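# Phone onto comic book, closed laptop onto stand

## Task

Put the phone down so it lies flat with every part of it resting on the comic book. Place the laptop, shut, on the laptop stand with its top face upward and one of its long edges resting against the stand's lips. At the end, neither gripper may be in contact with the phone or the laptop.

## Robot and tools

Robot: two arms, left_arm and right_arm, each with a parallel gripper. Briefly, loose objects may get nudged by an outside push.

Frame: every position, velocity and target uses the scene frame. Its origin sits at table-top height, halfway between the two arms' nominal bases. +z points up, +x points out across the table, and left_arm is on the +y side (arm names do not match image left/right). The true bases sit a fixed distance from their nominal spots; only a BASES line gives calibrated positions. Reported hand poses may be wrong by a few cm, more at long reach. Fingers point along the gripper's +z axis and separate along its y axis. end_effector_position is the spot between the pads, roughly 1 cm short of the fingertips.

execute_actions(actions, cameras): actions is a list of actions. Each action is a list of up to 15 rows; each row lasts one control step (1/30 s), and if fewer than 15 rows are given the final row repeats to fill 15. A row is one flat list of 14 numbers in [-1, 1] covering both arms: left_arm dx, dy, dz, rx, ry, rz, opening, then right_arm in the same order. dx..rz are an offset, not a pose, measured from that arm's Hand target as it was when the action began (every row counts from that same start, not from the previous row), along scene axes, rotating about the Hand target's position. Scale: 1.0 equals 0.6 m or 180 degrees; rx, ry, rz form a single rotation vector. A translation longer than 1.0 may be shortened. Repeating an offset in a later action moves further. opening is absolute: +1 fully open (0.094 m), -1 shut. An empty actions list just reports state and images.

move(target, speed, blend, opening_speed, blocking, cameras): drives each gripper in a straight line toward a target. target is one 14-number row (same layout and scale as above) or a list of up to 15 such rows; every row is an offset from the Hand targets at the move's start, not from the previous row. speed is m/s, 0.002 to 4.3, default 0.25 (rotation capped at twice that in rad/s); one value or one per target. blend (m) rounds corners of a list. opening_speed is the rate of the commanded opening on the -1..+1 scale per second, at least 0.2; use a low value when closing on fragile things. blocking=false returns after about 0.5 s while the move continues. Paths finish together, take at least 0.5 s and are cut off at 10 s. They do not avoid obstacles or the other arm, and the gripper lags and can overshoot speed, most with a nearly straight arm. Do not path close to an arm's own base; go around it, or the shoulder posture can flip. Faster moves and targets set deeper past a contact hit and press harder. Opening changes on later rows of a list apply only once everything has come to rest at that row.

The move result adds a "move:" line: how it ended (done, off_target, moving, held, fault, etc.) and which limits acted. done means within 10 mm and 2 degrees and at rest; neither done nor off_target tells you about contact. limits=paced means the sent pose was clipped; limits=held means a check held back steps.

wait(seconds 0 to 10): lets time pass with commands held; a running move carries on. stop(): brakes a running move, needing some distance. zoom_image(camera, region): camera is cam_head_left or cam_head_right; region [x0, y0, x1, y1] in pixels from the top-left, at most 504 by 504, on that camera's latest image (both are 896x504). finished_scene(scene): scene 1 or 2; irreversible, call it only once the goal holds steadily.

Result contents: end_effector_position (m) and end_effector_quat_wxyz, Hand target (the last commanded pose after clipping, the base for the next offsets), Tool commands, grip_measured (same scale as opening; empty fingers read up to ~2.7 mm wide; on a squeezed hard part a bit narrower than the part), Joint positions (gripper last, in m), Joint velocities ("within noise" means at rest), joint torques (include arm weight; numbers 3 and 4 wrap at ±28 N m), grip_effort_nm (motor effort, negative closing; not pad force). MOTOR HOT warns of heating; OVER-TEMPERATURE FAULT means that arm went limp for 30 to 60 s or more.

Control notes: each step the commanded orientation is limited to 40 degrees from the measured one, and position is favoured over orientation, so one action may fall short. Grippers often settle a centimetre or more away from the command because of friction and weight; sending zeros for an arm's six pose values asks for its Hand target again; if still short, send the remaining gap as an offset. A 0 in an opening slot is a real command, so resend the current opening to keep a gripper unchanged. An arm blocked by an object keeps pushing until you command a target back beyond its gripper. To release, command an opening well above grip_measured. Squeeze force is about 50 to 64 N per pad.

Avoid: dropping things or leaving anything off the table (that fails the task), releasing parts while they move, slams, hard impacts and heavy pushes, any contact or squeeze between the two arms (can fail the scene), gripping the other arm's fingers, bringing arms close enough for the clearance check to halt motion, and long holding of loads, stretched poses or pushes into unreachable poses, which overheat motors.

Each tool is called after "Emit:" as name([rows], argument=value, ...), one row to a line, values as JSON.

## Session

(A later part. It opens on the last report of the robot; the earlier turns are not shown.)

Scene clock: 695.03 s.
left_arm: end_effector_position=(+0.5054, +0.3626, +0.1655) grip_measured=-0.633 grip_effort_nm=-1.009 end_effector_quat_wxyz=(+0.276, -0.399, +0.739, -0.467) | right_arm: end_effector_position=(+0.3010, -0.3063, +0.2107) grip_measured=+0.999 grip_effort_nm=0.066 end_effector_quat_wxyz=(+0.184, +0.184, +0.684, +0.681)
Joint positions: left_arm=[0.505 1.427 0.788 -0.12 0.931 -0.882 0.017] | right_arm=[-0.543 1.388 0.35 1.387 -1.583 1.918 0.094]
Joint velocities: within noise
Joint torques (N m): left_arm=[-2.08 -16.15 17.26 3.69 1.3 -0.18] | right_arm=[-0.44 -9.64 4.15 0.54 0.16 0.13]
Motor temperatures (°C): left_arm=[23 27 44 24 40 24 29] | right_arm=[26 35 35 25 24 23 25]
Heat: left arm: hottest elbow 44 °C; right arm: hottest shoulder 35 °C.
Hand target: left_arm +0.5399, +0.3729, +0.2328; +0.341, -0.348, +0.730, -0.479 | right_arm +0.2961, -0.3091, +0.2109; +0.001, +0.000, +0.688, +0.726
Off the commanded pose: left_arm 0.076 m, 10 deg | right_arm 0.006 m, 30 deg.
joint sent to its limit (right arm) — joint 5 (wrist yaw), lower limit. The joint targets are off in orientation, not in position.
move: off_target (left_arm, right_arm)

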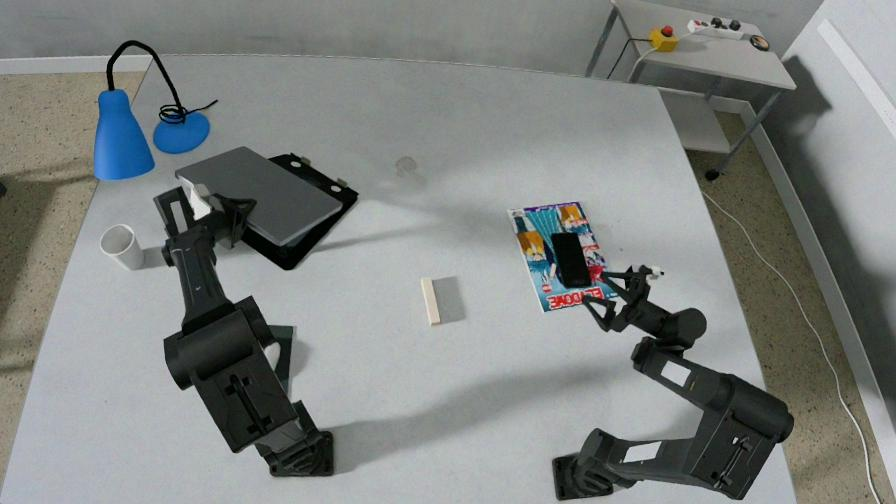

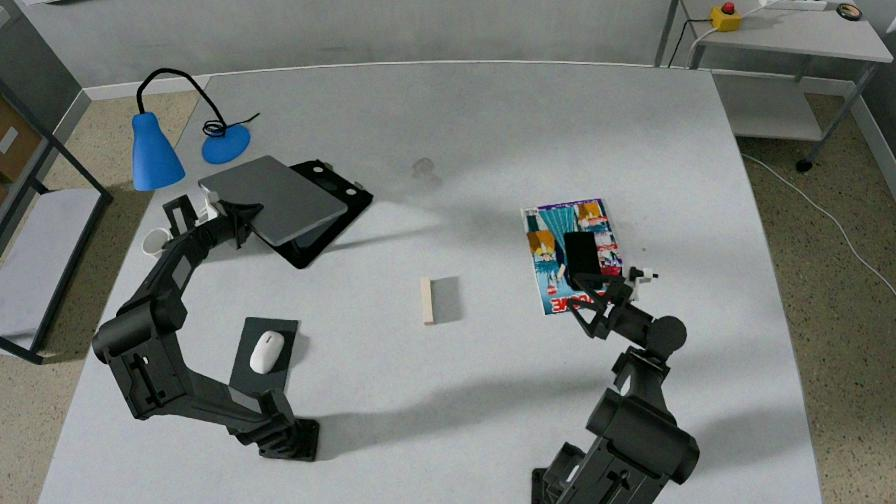

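Emit:
move([
  [0.02,-0.02,-0.08,0.0,0.0,0.0,-0.85,0,0,0,0,0,0,1.0],
], speed=0.06)

Emit:
zoom_image(camera="cam_head_left", region=[160, 95, 400, 295])

Emit:
zoom_image(camera="cam_head_right", region=[180, 95, 420, 295])

Scene clock: 703.33 s.
left_arm: end_effector_position=(+0.5315, +0.3592, +0.1601) grip_measured=-0.633 grip_effort_nm=-1.009 end_effector_quat_wxyz=(+0.296, -0.397, +0.723, -0.482) | right_arm: end_effector_position=(+0.3010, -0.3063, +0.2107) grip_measured=+0.999 grip_effort_nm=0.066 end_effector_quat_wxyz=(+0.184, +0.184, +0.684, +0.681)
Joint positions: left_arm=[0.469 1.494 0.788 0.075 0.916 -0.997 0.017] | right_arm=[-0.543 1.388 0.35 1.387 -1.583 1.919 0.094]
Joint velocities: within noise
Joint torques (N m): left_arm=[-3.08 -12.92 13.07 3.78 0.35 0.46] | right_arm=[-0.38 -9.7 4.14 0.54 0.15 0.14]
Motor temperatures (°C): left_arm=[23 27 43 24 38 24 29] | right_arm=[26 35 34 25 24 23 25]
Heat: left arm: hottest elbow 43 °C; right arm: hottest shoulder 35 °C.
Hand target: left_arm +0.5519, +0.3609, +0.1847; +0.341, -0.348, +0.730, -0.479 | right_arm +0.2961, -0.3091, +0.2109; +0.001, +0.000, +0.688, +0.726
Off the commanded pose: left_arm 0.032 m, 8 deg | right_arm 0.006 m, 30 deg.
joint sent to its limit (right arm) — joint 5 (wrist yaw), lower limit. The joint targets are off in orientation, not in position.
move: off_target (left_arm, right_arm)

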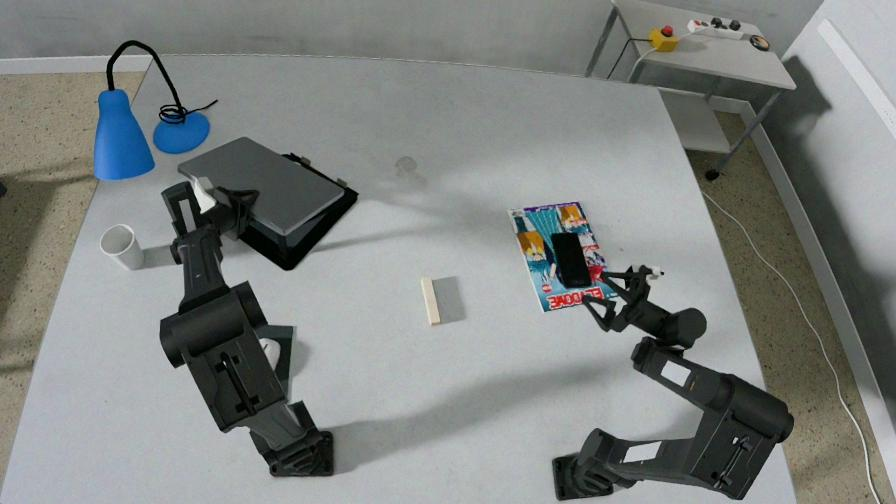

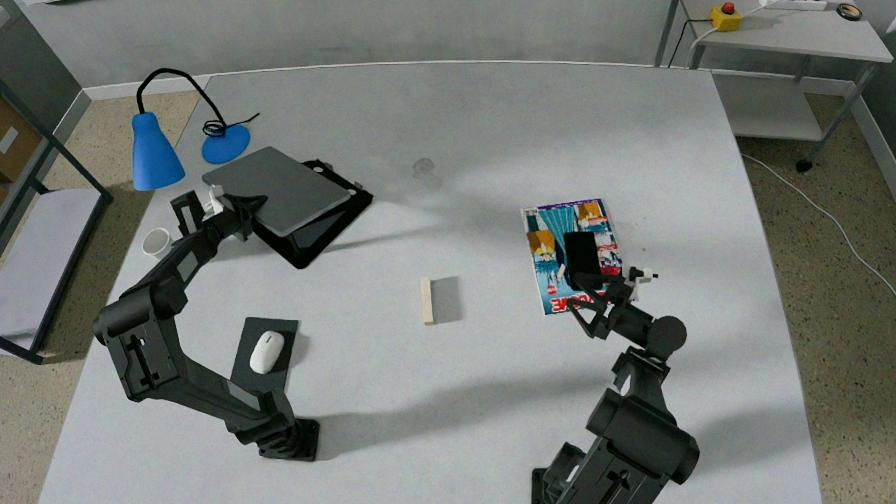

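Scaled by 2.100.

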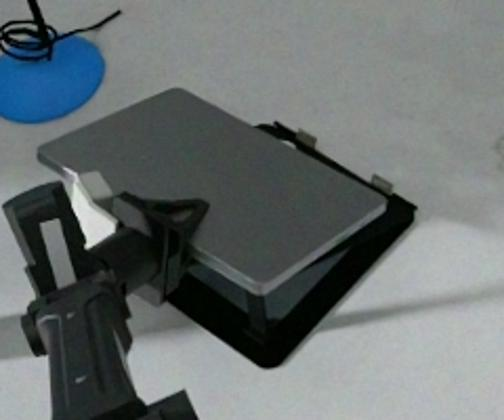

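Scaled by 2.100.

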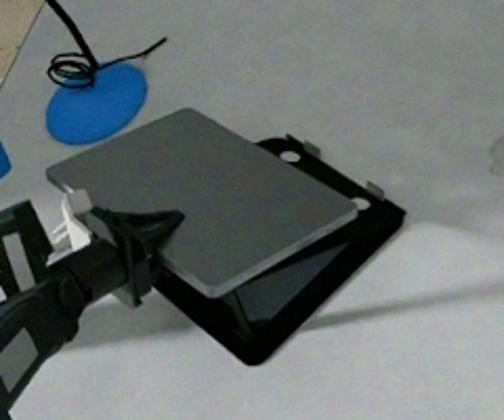

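Emit:
move([
  [0.035,-0.02,0.02,0.014,0.08,0.01,-0.85,0,0,0,0,0,0,1.0],
], speed=0.06)

Emit:
zoom_image(camera="cam_head_left", region=[160, 95, 400, 295])

Emit:
zoom_image(camera="cam_head_right", region=[180, 95, 420, 295])

Scene clock: 719.80 s.
left_arm: end_effector_position=(+0.5450, +0.3423, +0.1522) grip_measured=-0.635 grip_effort_nm=-1.009 end_effector_quat_wxyz=(+0.236, -0.419, +0.780, -0.401) | right_arm: end_effector_position=(+0.3010, -0.3063, +0.2107) grip_measured=+0.999 grip_effort_nm=0.066 end_effector_quat_wxyz=(+0.184, +0.184, +0.684, +0.681)
Joint positions: left_arm=[0.387 1.495 0.924 -0.307 0.741 -0.85 0.017] | right_arm=[-0.543 1.388 0.35 1.387 -1.583 1.919 0.094]
Joint velocities: within noise
Joint torques (N m): left_arm=[-2.55 -15.09 17.78 0.79 0.49 -0.26] | right_arm=[-0.38 -9.58 4.12 0.57 0.15 0.13]
Motor temperatures (°C): left_arm=[23 27 41 24 35 24 29] | right_arm=[26 35 34 25 24 23 25]
Heat: left arm: hottest elbow 41 °C; right arm: hottest shoulder 35 °C.
Hand target: left_arm +0.5730, +0.3490, +0.1969; +0.262, -0.409, +0.772, -0.410 | right_arm +0.2961, -0.3091, +0.2109; +0.001, +0.000, +0.688, +0.726
Off the commanded pose: left_arm 0.053 m, 4 deg | right_arm 0.006 m, 30 deg.
joint sent to its limit (right arm) — joint 5 (wrist yaw), lower limit. The joint targets are off in orientation, not in position.
move: off_target (left_arm, right_arm)

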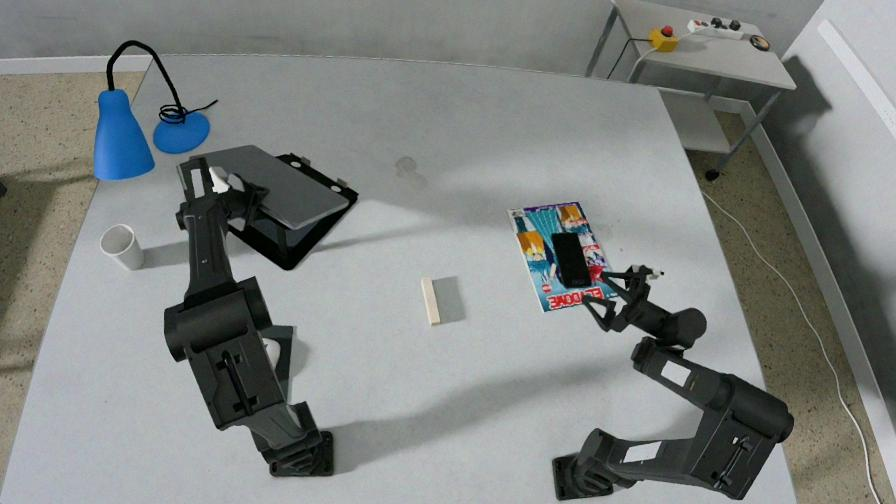

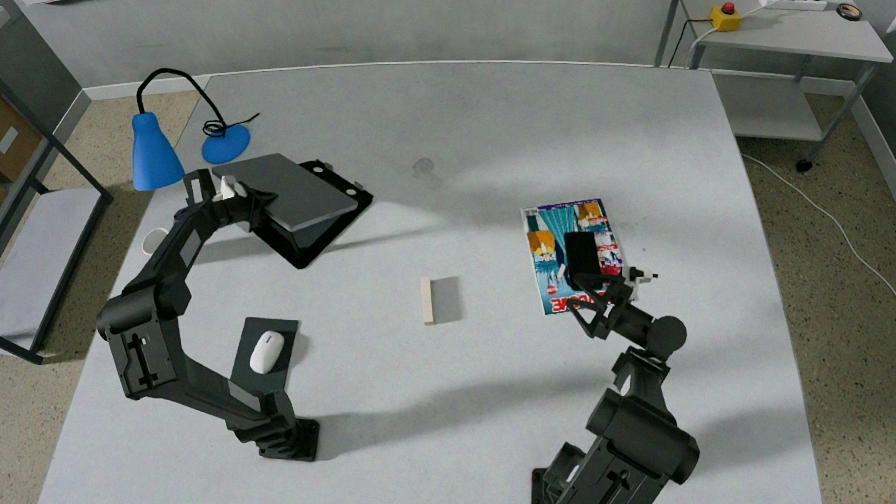

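Scaled by 2.100.

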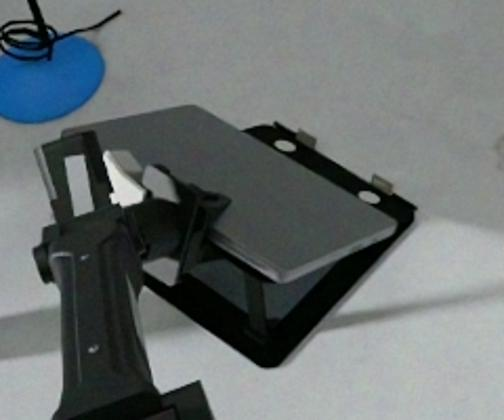

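Scaled by 2.100.

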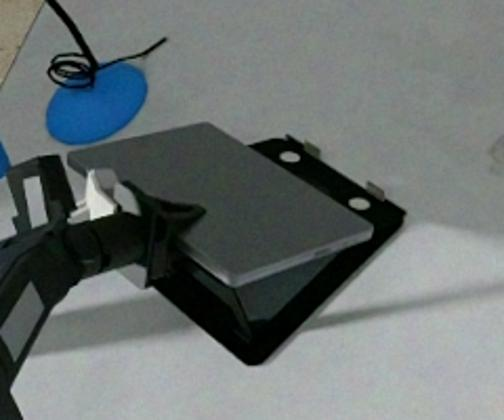

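Emit:
move([
  [0.06,-0.035,-0.03,0,0,0,-0.85,0,0,0,0,0,0,1.0],
], speed=0.05)

Emit:
zoom_image(camera="cam_head_left", region=[160, 95, 400, 295])

Emit:
zoom_image(camera="cam_head_right", region=[180, 95, 420, 295])

Scene clock: 725.93 s.
left_arm: end_effector_position=(+0.5685, +0.3200, +0.1383) grip_measured=-0.636 grip_effort_nm=-1.009 end_effector_quat_wxyz=(+0.224, -0.416, +0.786, -0.398) | right_arm: end_effector_position=(+0.3010, -0.3063, +0.2107) grip_measured=+0.999 grip_effort_nm=0.066 end_effector_quat_wxyz=(+0.184, +0.184, +0.684, +0.681)
Joint positions: left_arm=[0.321 1.555 0.957 -0.271 0.704 -0.892 0.017] | right_arm=[-0.543 1.388 0.35 1.387 -1.583 1.919 0.094]
Joint velocities: within noise
Joint torques (N m): left_arm=[-2.84 -14.51 18.1 2.45 0.01 -0.48] | right_arm=[-0.38 -9.58 4.11 0.54 0.16 0.13]
Motor temperatures (°C): left_arm=[23 27 41 24 34 24 29] | right_arm=[26 35 34 25 24 23 25]
Heat: left arm: hottest elbow 41 °C; right arm: hottest shoulder 35 °C.
Hand target: left_arm +0.6088, +0.3281, +0.1787; +0.262, -0.409, +0.772, -0.410 | right_arm +0.2961, -0.3091, +0.2109; +0.001, +0.000, +0.688, +0.726
Off the commanded pose: left_arm 0.058 m, 5 deg | right_arm 0.006 m, 30 deg.
joint sent to its limit (right arm) — joint 5 (wrist yaw), lower limit. The joint targets are off in orientation, not in position.
move: off_target (left_arm, right_arm)

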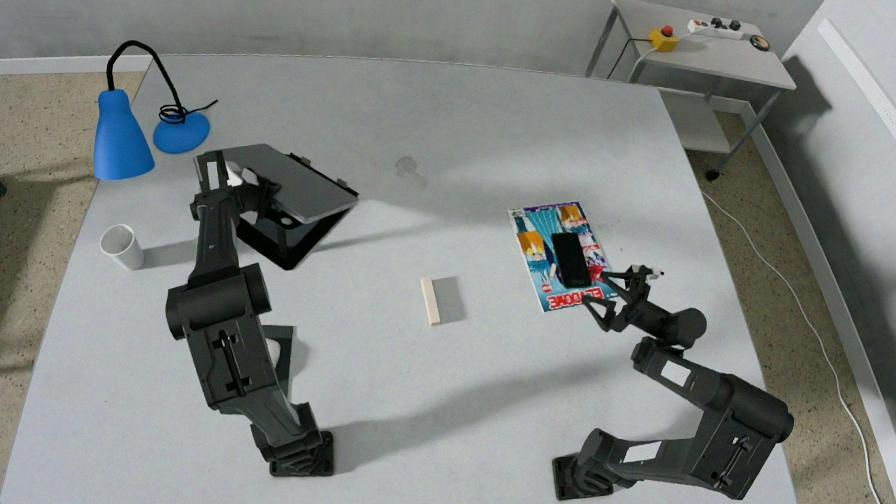

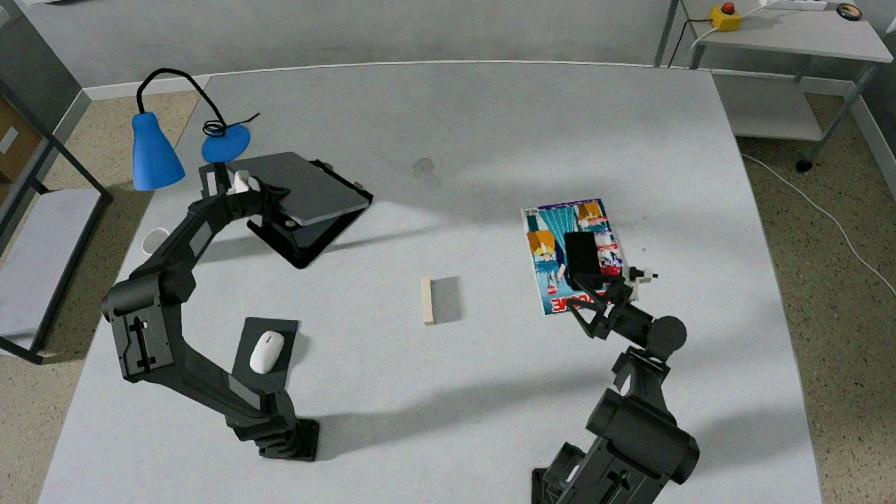

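Scaled by 2.100.

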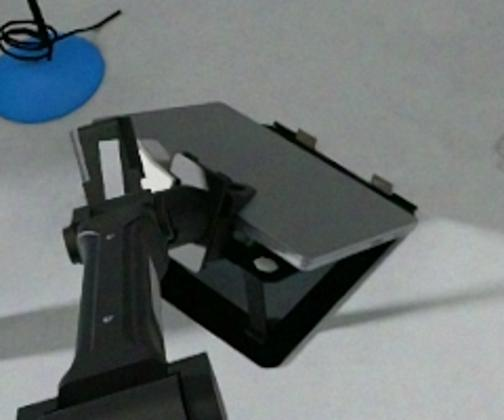

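Scaled by 2.100.

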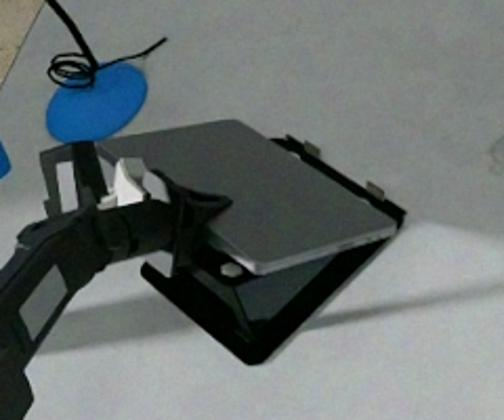

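Emit:
move([
  [0.035,-0.018,-0.025,0,0,0,-0.85,0,0,0,0,0,0,1.0],
], speed=0.04)

Emit:
zoom_image(camera="cam_head_left", region=[160, 95, 400, 295])

Emit:
zoom_image(camera="cam_head_right", region=[180, 95, 420, 295])

Scene clock: 730.70 s.
left_arm: end_effector_position=(+0.5840, +0.3172, +0.1384) grip_measured=-0.636 grip_effort_nm=-1.009 end_effector_quat_wxyz=(+0.230, -0.426, +0.779, -0.398) | right_arm: end_effector_position=(+0.3010, -0.3063, +0.2107) grip_measured=+0.999 grip_effort_nm=0.071 end_effector_quat_wxyz=(+0.184, +0.184, +0.684, +0.681)
Joint positions: left_arm=[0.3 1.58 0.979 -0.235 0.678 -0.942 0.017] | right_arm=[-0.543 1.388 0.35 1.387 -1.583 1.919 0.094]
Joint velocities: within noise
Joint torques (N m): left_arm=[-3.9 -11.46 18.24 3.15 0.01 -0.28] | right_arm=[-0.38 -9.64 4.15 0.54 0.16 0.14]
Motor temperatures (°C): left_arm=[23 27 41 24 34 24 29] | right_arm=[26 35 34 25 24 23 25]
Heat: left arm: hottest elbow 41 °C; right arm: hottest shoulder 35 °C.
Hand target: left_arm +0.6299, +0.3173, +0.1639; +0.262, -0.409, +0.772, -0.410 | right_arm +0.2961, -0.3091, +0.2109; +0.001, +0.000, +0.688, +0.726
Off the commanded pose: left_arm 0.052 m, 4 deg | right_arm 0.006 m, 30 deg.
joint sent to its limit (right arm) — joint 5 (wrist yaw), lower limit. The joint targets are off in orientation, not in position.
move: off_target (left_arm, right_arm)

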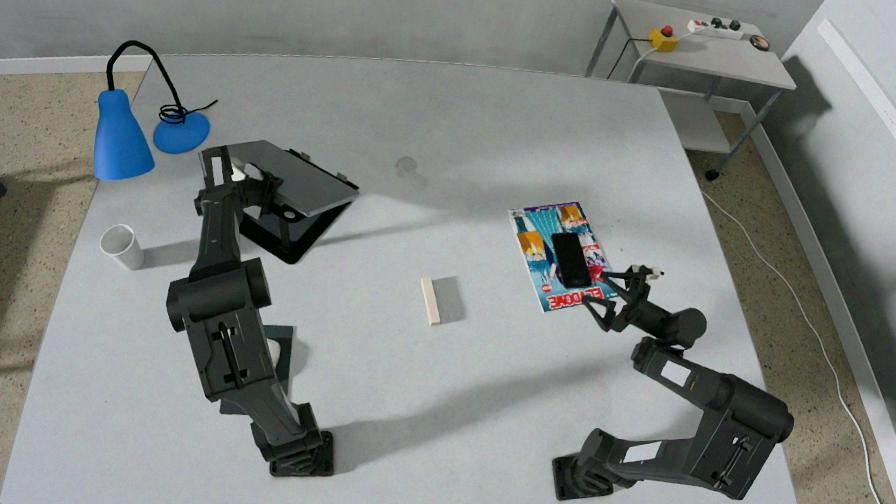

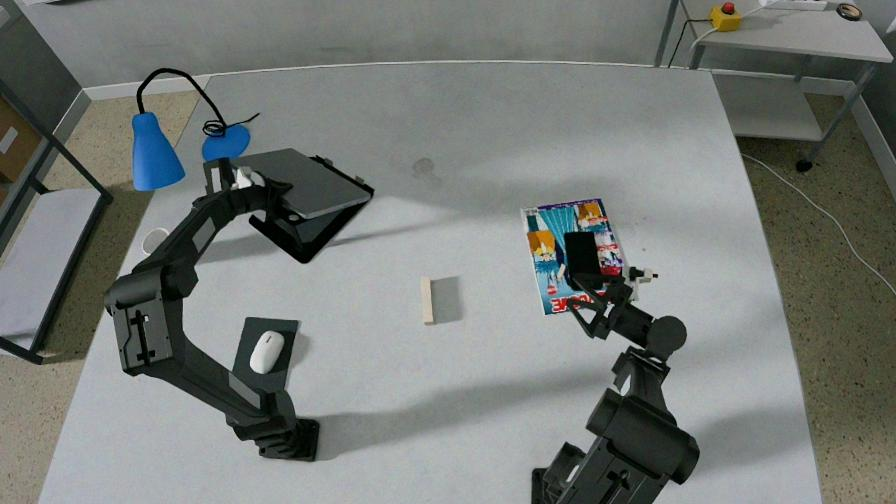

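Scaled by 2.100.

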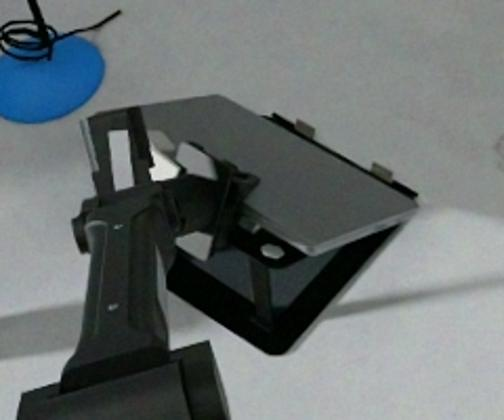

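Scaled by 2.100.

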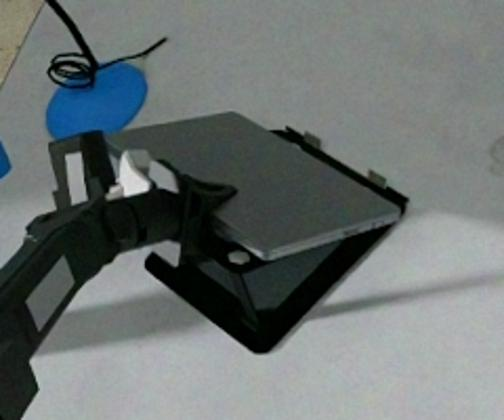

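Emit:
move([
  [-0.03,0.0,-0.03,0,0,0,-0.85,0,0,0,0,0,0,1.0],
], speed=0.05)

Emit:
zoom_image(camera="cam_head_left", region=[160, 95, 400, 295])

Emit:
zoom_image(camera="cam_head_right", region=[180, 95, 420, 295])

Scene clock: 741.83 s.
left_arm: end_effector_position=(+0.5884, +0.3182, +0.1399) grip_measured=-0.636 grip_effort_nm=-1.009 end_effector_quat_wxyz=(+0.237, -0.426, +0.775, -0.403) | right_arm: end_effector_position=(+0.3010, -0.3063, +0.2107) grip_measured=+0.999 grip_effort_nm=0.066 end_effector_quat_wxyz=(+0.184, +0.184, +0.684, +0.681)
Joint positions: left_arm=[0.3 1.585 0.979 -0.204 0.68 -0.958 0.017] | right_arm=[-0.543 1.388 0.35 1.387 -1.583 1.919 0.094]
Joint velocities: within noise
Joint torques (N m): left_arm=[-2.08 -13.04 12.82 4 0.14 -0.05] | right_arm=[-0.44 -9.64 4.12 0.55 0.16 0.13]
Motor temperatures (°C): left_arm=[23 27 42 24 33 24 29] | right_arm=[26 35 34 25 24 23 25]
Heat: left arm: hottest elbow 42 °C; right arm: hottest shoulder 35 °C.
Hand target: left_arm +0.6120, +0.3171, +0.1459; +0.262, -0.409, +0.772, -0.410 | right_arm +0.2961, -0.3091, +0.2109; +0.001, +0.000, +0.688, +0.726
Off the commanded pose: left_arm 0.024 m, 4 deg | right_arm 0.006 m, 30 deg.
joint sent to its limit (right arm) — joint 5 (wrist yaw), lower limit. The joint targets are off in orientation, not in position.
move: off_target (left_arm, right_arm)

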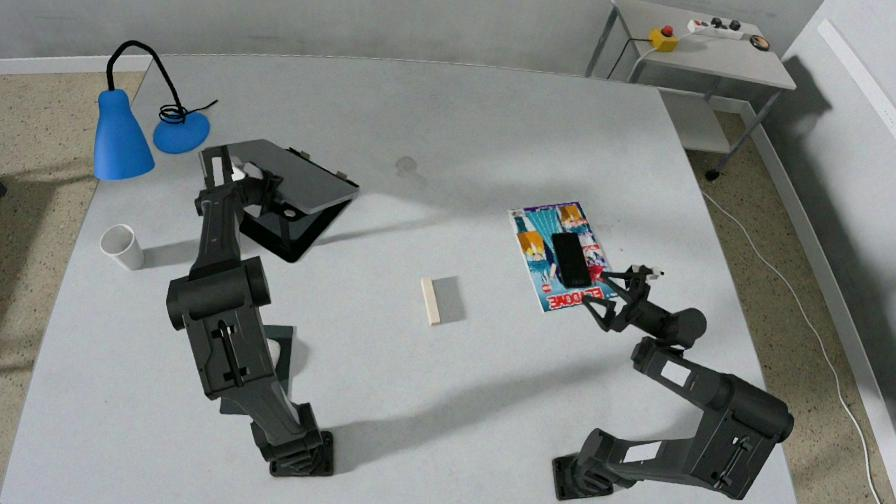

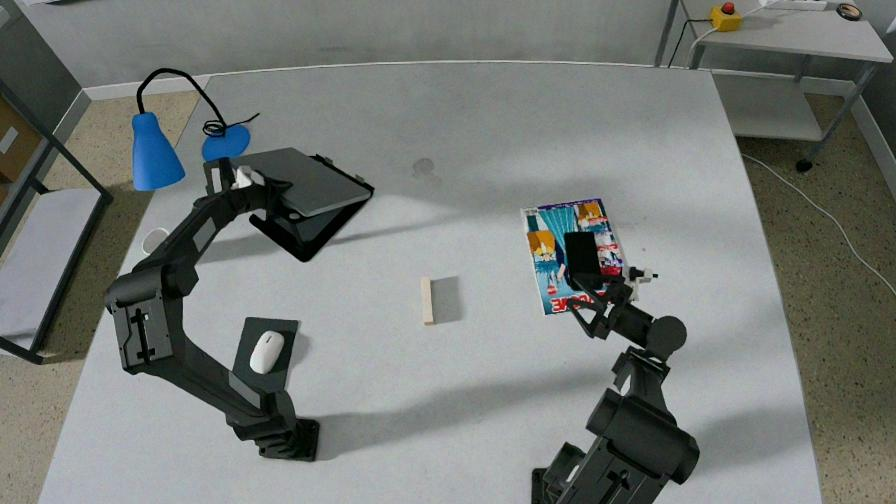

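Scaled by 2.100.

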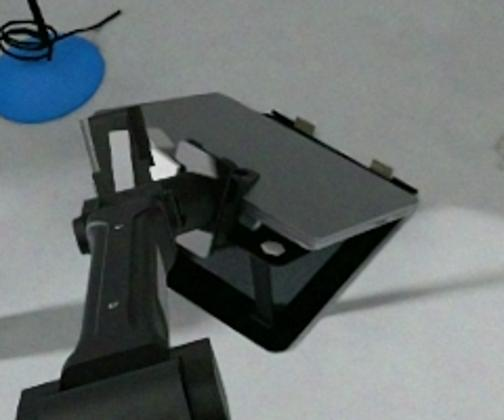

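Scaled by 2.100.

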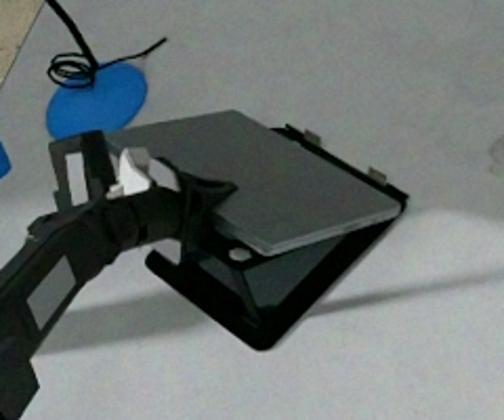

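Emit:
move([
  [-0.03,0.0,-0.02,0,0,0,-0.85,0,0,0,0,0,0,1.0],
  [-0.03,0.0,-0.01,0,0,0,0.0,0,0,0,0,0,0,1.0],
], speed=0.05, opening_speed=0.25)

Emit:
zoom_image(camera="cam_head_left", region=[160, 95, 400, 295])

Emit:
zoom_image(camera="cam_head_right", region=[180, 95, 420, 295])

Scene clock: 750.33 s.
left_arm: end_effector_position=(+0.5954, +0.3145, +0.1516) grip_measured=-0.004 grip_effort_nm=0.208 end_effector_quat_wxyz=(+0.262, -0.415, +0.765, -0.418) | right_arm: end_effector_position=(+0.3010, -0.3063, +0.2107) grip_measured=+0.999 grip_effort_nm=0.061 end_effector_quat_wxyz=(+0.184, +0.184, +0.684, +0.681)
Joint positions: left_arm=[0.292 1.576 0.964 -0.115 0.689 -0.993 0.047] | right_arm=[-0.543 1.388 0.35 1.387 -1.583 1.919 0.094]
Joint velocities: within noise
Joint torques (N m): left_arm=[-1.55 -13.22 9.22 1.68 0.03 0.4] | right_arm=[-0.38 -9.64 4.14 0.53 0.16 0.13]
Motor temperatures (°C): left_arm=[23 27 41 24 33 24 29] | right_arm=[26 35 34 25 24 23 25]
Heat: left arm: hottest elbow 41 °C; right arm: hottest shoulder 35 °C.
Hand target: left_arm +0.5939, +0.3172, +0.1398; +0.262, -0.409, +0.772, -0.410 | right_arm +0.2961, -0.3091, +0.2109; +0.001, +0.000, +0.688, +0.726
Off the commanded pose: left_arm 0.012 m, 1 deg | right_arm 0.006 m, 30 deg.
joint sent to its limit (right arm) — joint 5 (wrist yaw), lower limit. The joint targets are off in orientation, not in position.
move: off_target (left_arm, right_arm); target 2's new opening was sent with left_arm's hand 0.007 m and 3 deg from that target

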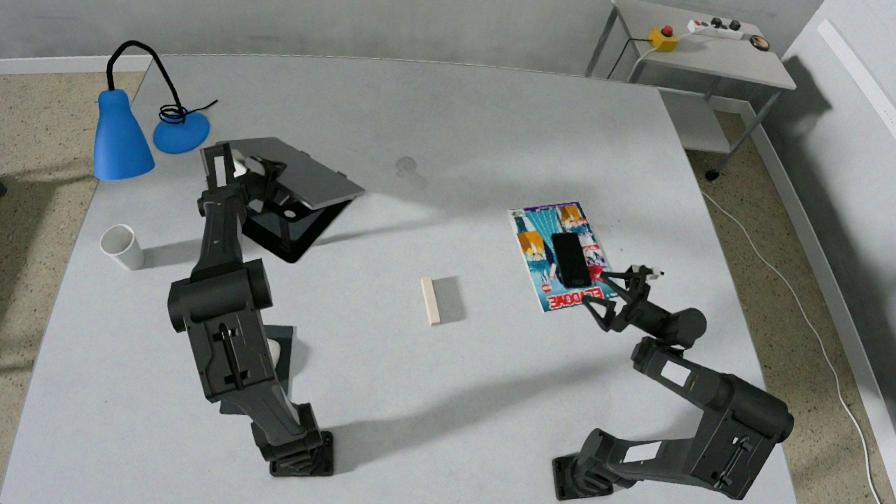

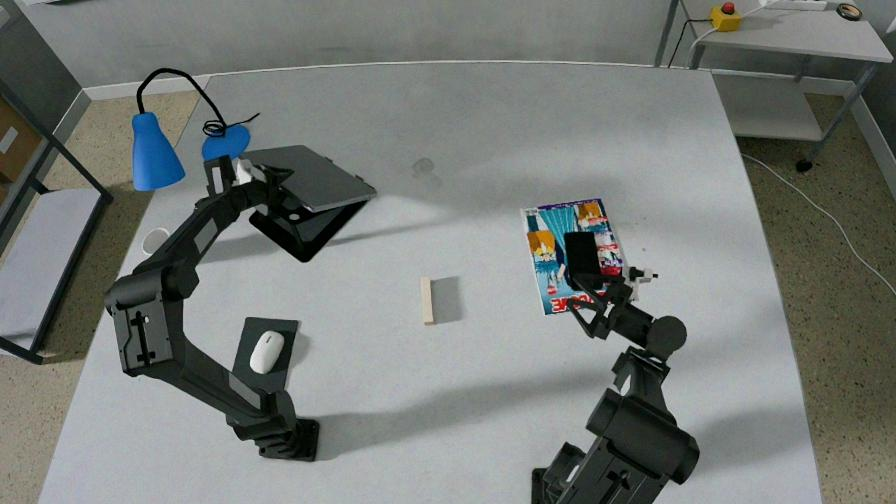

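Scaled by 2.100.

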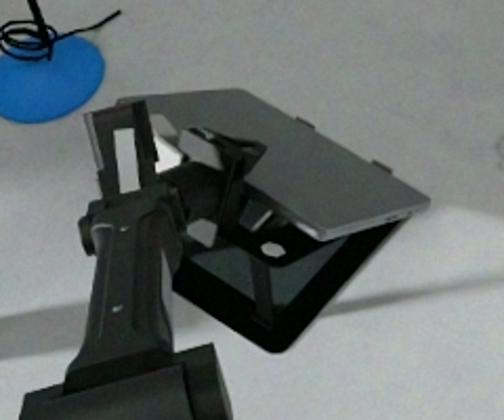

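Scaled by 2.100.

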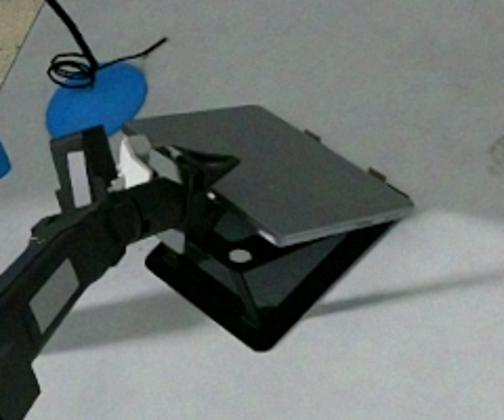

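Emit:
move([
  [-0.008,0.005,-0.02,0,0,0,0.0,0,0,0,0,0,0,1.0],
  [-0.15,0.092,0.085,0,0,0,0.0,0,0,0,0,0,0,1.0],
], speed=0.06)

Emit:
zoom_image(camera="cam_head_left", region=[160, 95, 400, 295])

Emit:
zoom_image(camera="cam_head_right", region=[180, 95, 420, 295])

Scene clock: 758.77 s.
left_arm: end_effector_position=(+0.5098, +0.3686, +0.1858) grip_measured=-0.002 grip_effort_nm=0.129 end_effector_quat_wxyz=(+0.257, -0.409, +0.773, -0.411) | right_arm: end_effector_position=(+0.3010, -0.3063, +0.2107) grip_measured=+0.999 grip_effort_nm=0.066 end_effector_quat_wxyz=(+0.184, +0.184, +0.684, +0.681)
Joint positions: left_arm=[0.486 1.395 0.902 -0.398 0.821 -0.764 0.047] | right_arm=[-0.543 1.388 0.35 1.387 -1.583 1.919 0.094]
Joint velocities: within noise
Joint torques (N m): left_arm=[-0.21 -14.39 9.58 0.98 0.48 0.12] | right_arm=[-0.38 -9.7 4.12 0.54 0.15 0.13]
Motor temperatures (°C): left_arm=[23 27 40 24 32 24 29] | right_arm=[26 34 34 25 24 23 25]
Heat: left arm: hottest elbow 40 °C; right arm: hottest shoulder 34 °C.
Hand target: left_arm +0.5039, +0.3725, +0.1907; +0.262, -0.409, +0.772, -0.410 | right_arm +0.2961, -0.3091, +0.2109; +0.001, +0.000, +0.688, +0.726
Off the commanded pose: left_arm 0.009 m, 1 deg | right_arm 0.006 m, 30 deg.
joint sent to its limit (right arm) — joint 5 (wrist yaw), lower limit. The joint targets are off in orientation, not in position.
move: off_target (right_arm)

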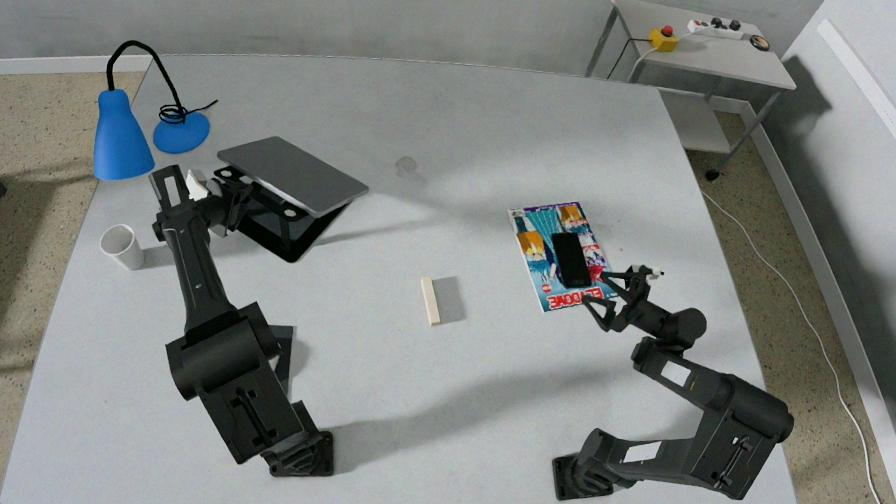

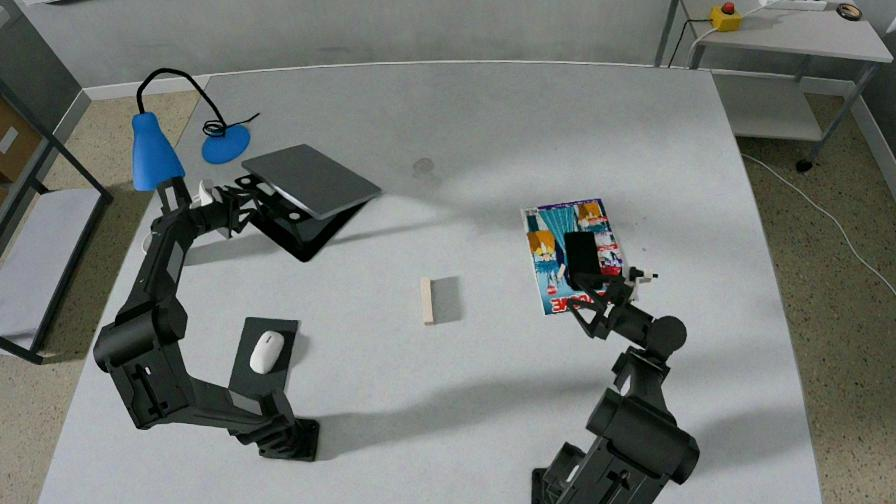

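Scaled by 2.100.

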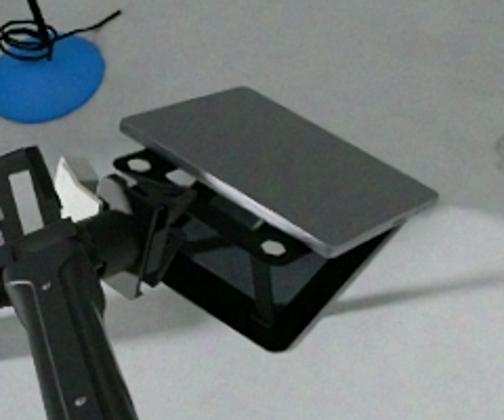

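Scaled by 2.100.

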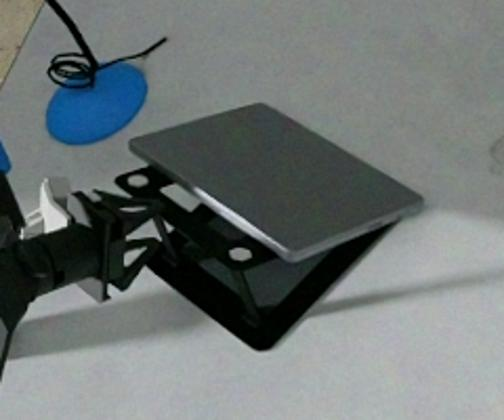

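Emit:
zoom_image(camera="cam_head_left", region=[260, 120, 390, 220])

Emit:
zoom_image(camera="cam_head_right", region=[280, 130, 410, 230])

Emit:
zoom_image(camera="cam_head_right", region=[220, 130, 350, 270])

Scaled by 3.877.

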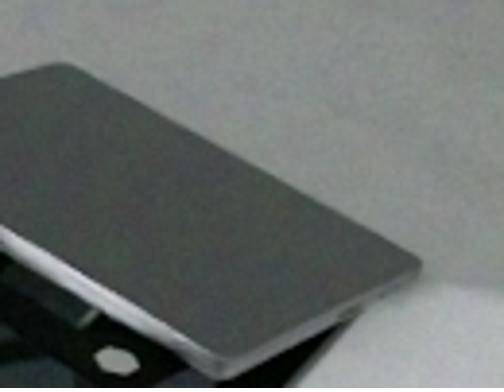

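Scaled by 3.877.

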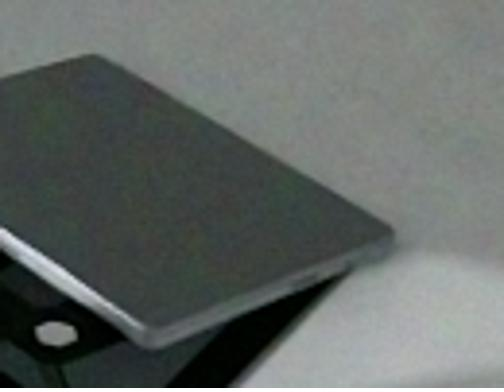

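Scaled by 3.600.

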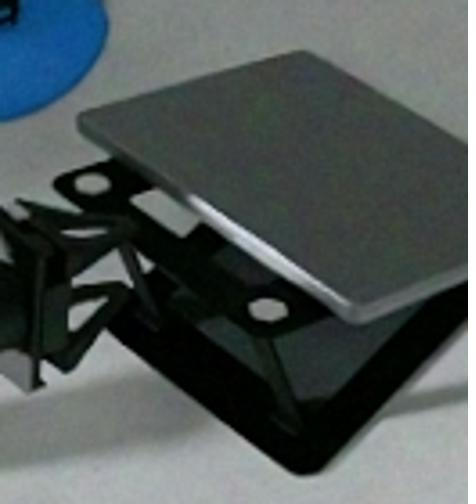

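Emit:
move([
  [-0.05,0.03,0.05,0,0,0,0.0,0.24,0.548,-0.018,0.021,0.14,-0.165,0.4],
  [-0.05,0.03,0.05,0,0,0,0.0,0.325,0.72,-0.14,0.021,0.14,-0.165,0.4],
], speed=0.25)

Emit:
zoom_image(camera="cam_head_left", region=[240, 120, 460, 300])

Emit:
zoom_image(camera="cam_head_right", region=[240, 120, 460, 300])

Scene clock: 804.60 s.
left_arm: end_effector_position=(+0.4729, +0.3823, +0.2029) grip_measured=-0.002 grip_effort_nm=0.129 end_effector_quat_wxyz=(+0.244, -0.415, +0.773, -0.413) | right_arm: end_effector_position=(+0.4808, +0.1109, +0.1205) grip_measured=+0.401 grip_effort_nm=-0.085 end_effector_quat_wxyz=(+0.035, +0.341, +0.632, +0.695)
Joint positions: left_arm=[0.565 1.324 0.902 -0.571 0.869 -0.667 0.047] | right_arm=[0.572 1.962 0.938 0.99 -0.448 2 0.066]
Joint velocities: within noise
Joint torques (N m): left_arm=[-0.03 -13.22 12.53 0.59 0.47 0.22] | right_arm=[0.91 -17.49 8.79 2.04 0.08 0.15]
Motor temperatures (°C): left_arm=[23 27 37 24 32 24 28] | right_arm=[26 34 34 25 24 23 25]
Heat: left arm: hottest elbow 37 °C; right arm: hottest shoulder 34 °C.
Hand target: left_arm +0.4739, +0.3904, +0.2207; +0.262, -0.409, +0.772, -0.410 | right_arm +0.4912, +0.1228, +0.1270; +0.037, +0.332, +0.624, +0.706
Off the commanded pose: left_arm 0.020 m, 2 deg | right_arm 0.017 m, 2 deg.
move: off_target (left_arm, right_arm)

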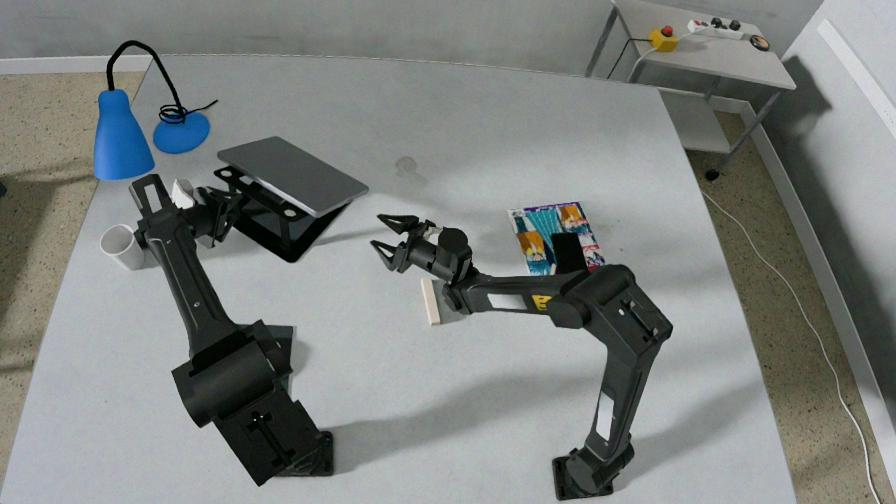

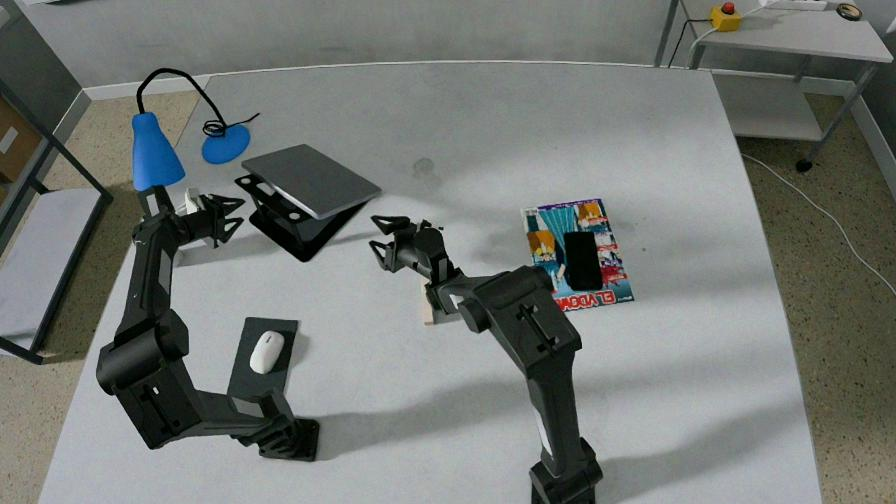

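Scaled by 2.291.

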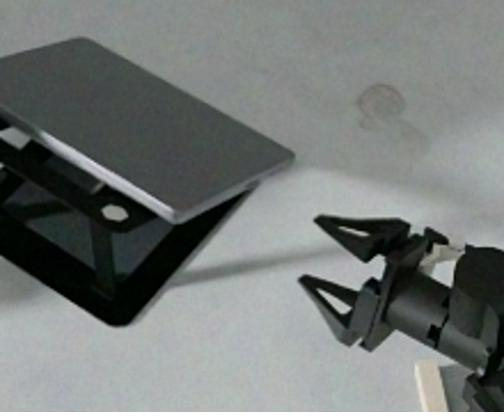

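Scaled by 2.291.

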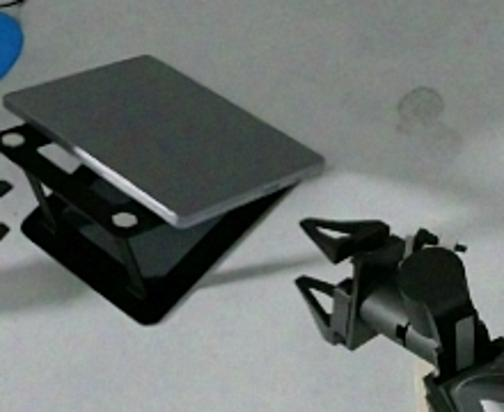

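Emit:
move([
  [0,0,0,0,0,0,0.0,0.06,0.0,-0.083,0,0,0,0.2],
  [0,0,0,0,0,0,0.0,0.127,0.1,-0.083,0,0,0,0.2],
], speed=0.12)

Emit:
zoom_image(camera="cam_head_left", region=[280, 140, 440, 270])

Emit:
zoom_image(camera="cam_head_right", region=[280, 140, 440, 270])

Scene clock: 813.57 s.
left_arm: end_effector_position=(+0.4729, +0.3822, +0.2030) grip_measured=-0.002 grip_effort_nm=0.129 end_effector_quat_wxyz=(+0.244, -0.415, +0.773, -0.413) | right_arm: end_effector_position=(+0.5589, +0.1696, +0.0817) grip_measured=+0.201 grip_effort_nm=-0.085 end_effector_quat_wxyz=(+0.041, +0.333, +0.626, +0.704)
Joint positions: left_arm=[0.565 1.324 0.902 -0.571 0.869 -0.666 0.047] | right_arm=[0.583 2.211 1.261 0.944 -0.435 1.999 0.056]
Joint velocities: within noise
Joint torques (N m): left_arm=[-0.44 -14.04 12.44 0.81 0.52 0.17] | right_arm=[0.97 -21.25 9.7 1.05 0.08 0.15]
Motor temperatures (°C): left_arm=[23 27 37 24 31 24 28] | right_arm=[26 35 34 25 24 23 25]
Heat: left arm: hottest elbow 37 °C; right arm: hottest shoulder 35 °C.
Hand target: left_arm +0.4739, +0.3904, +0.2207; +0.262, -0.409, +0.772, -0.410 | right_arm +0.5675, +0.1827, +0.0772; +0.037, +0.332, +0.624, +0.706
Off the commanded pose: left_arm 0.020 m, 2 deg | right_arm 0.016 m, 1 deg.
move: off_target (left_arm, right_arm)

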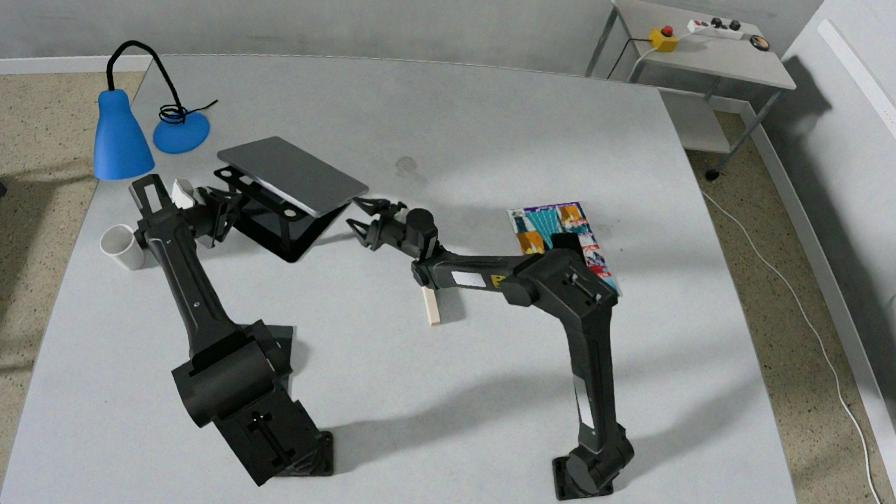

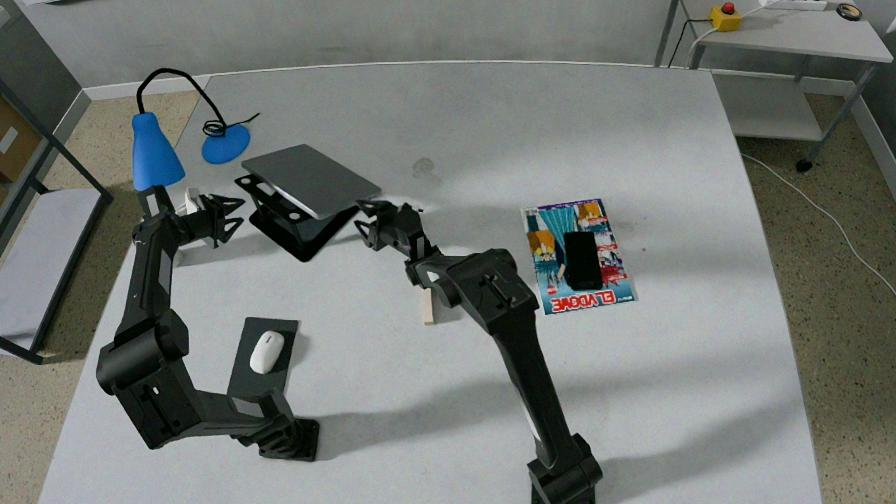

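Scaled by 3.150.

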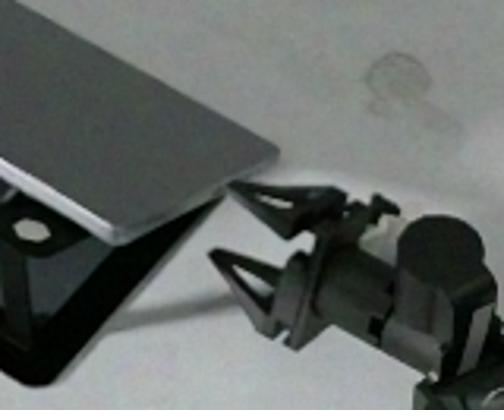

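Scaled by 3.150.

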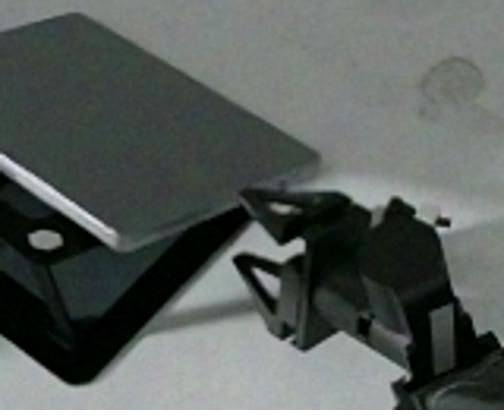

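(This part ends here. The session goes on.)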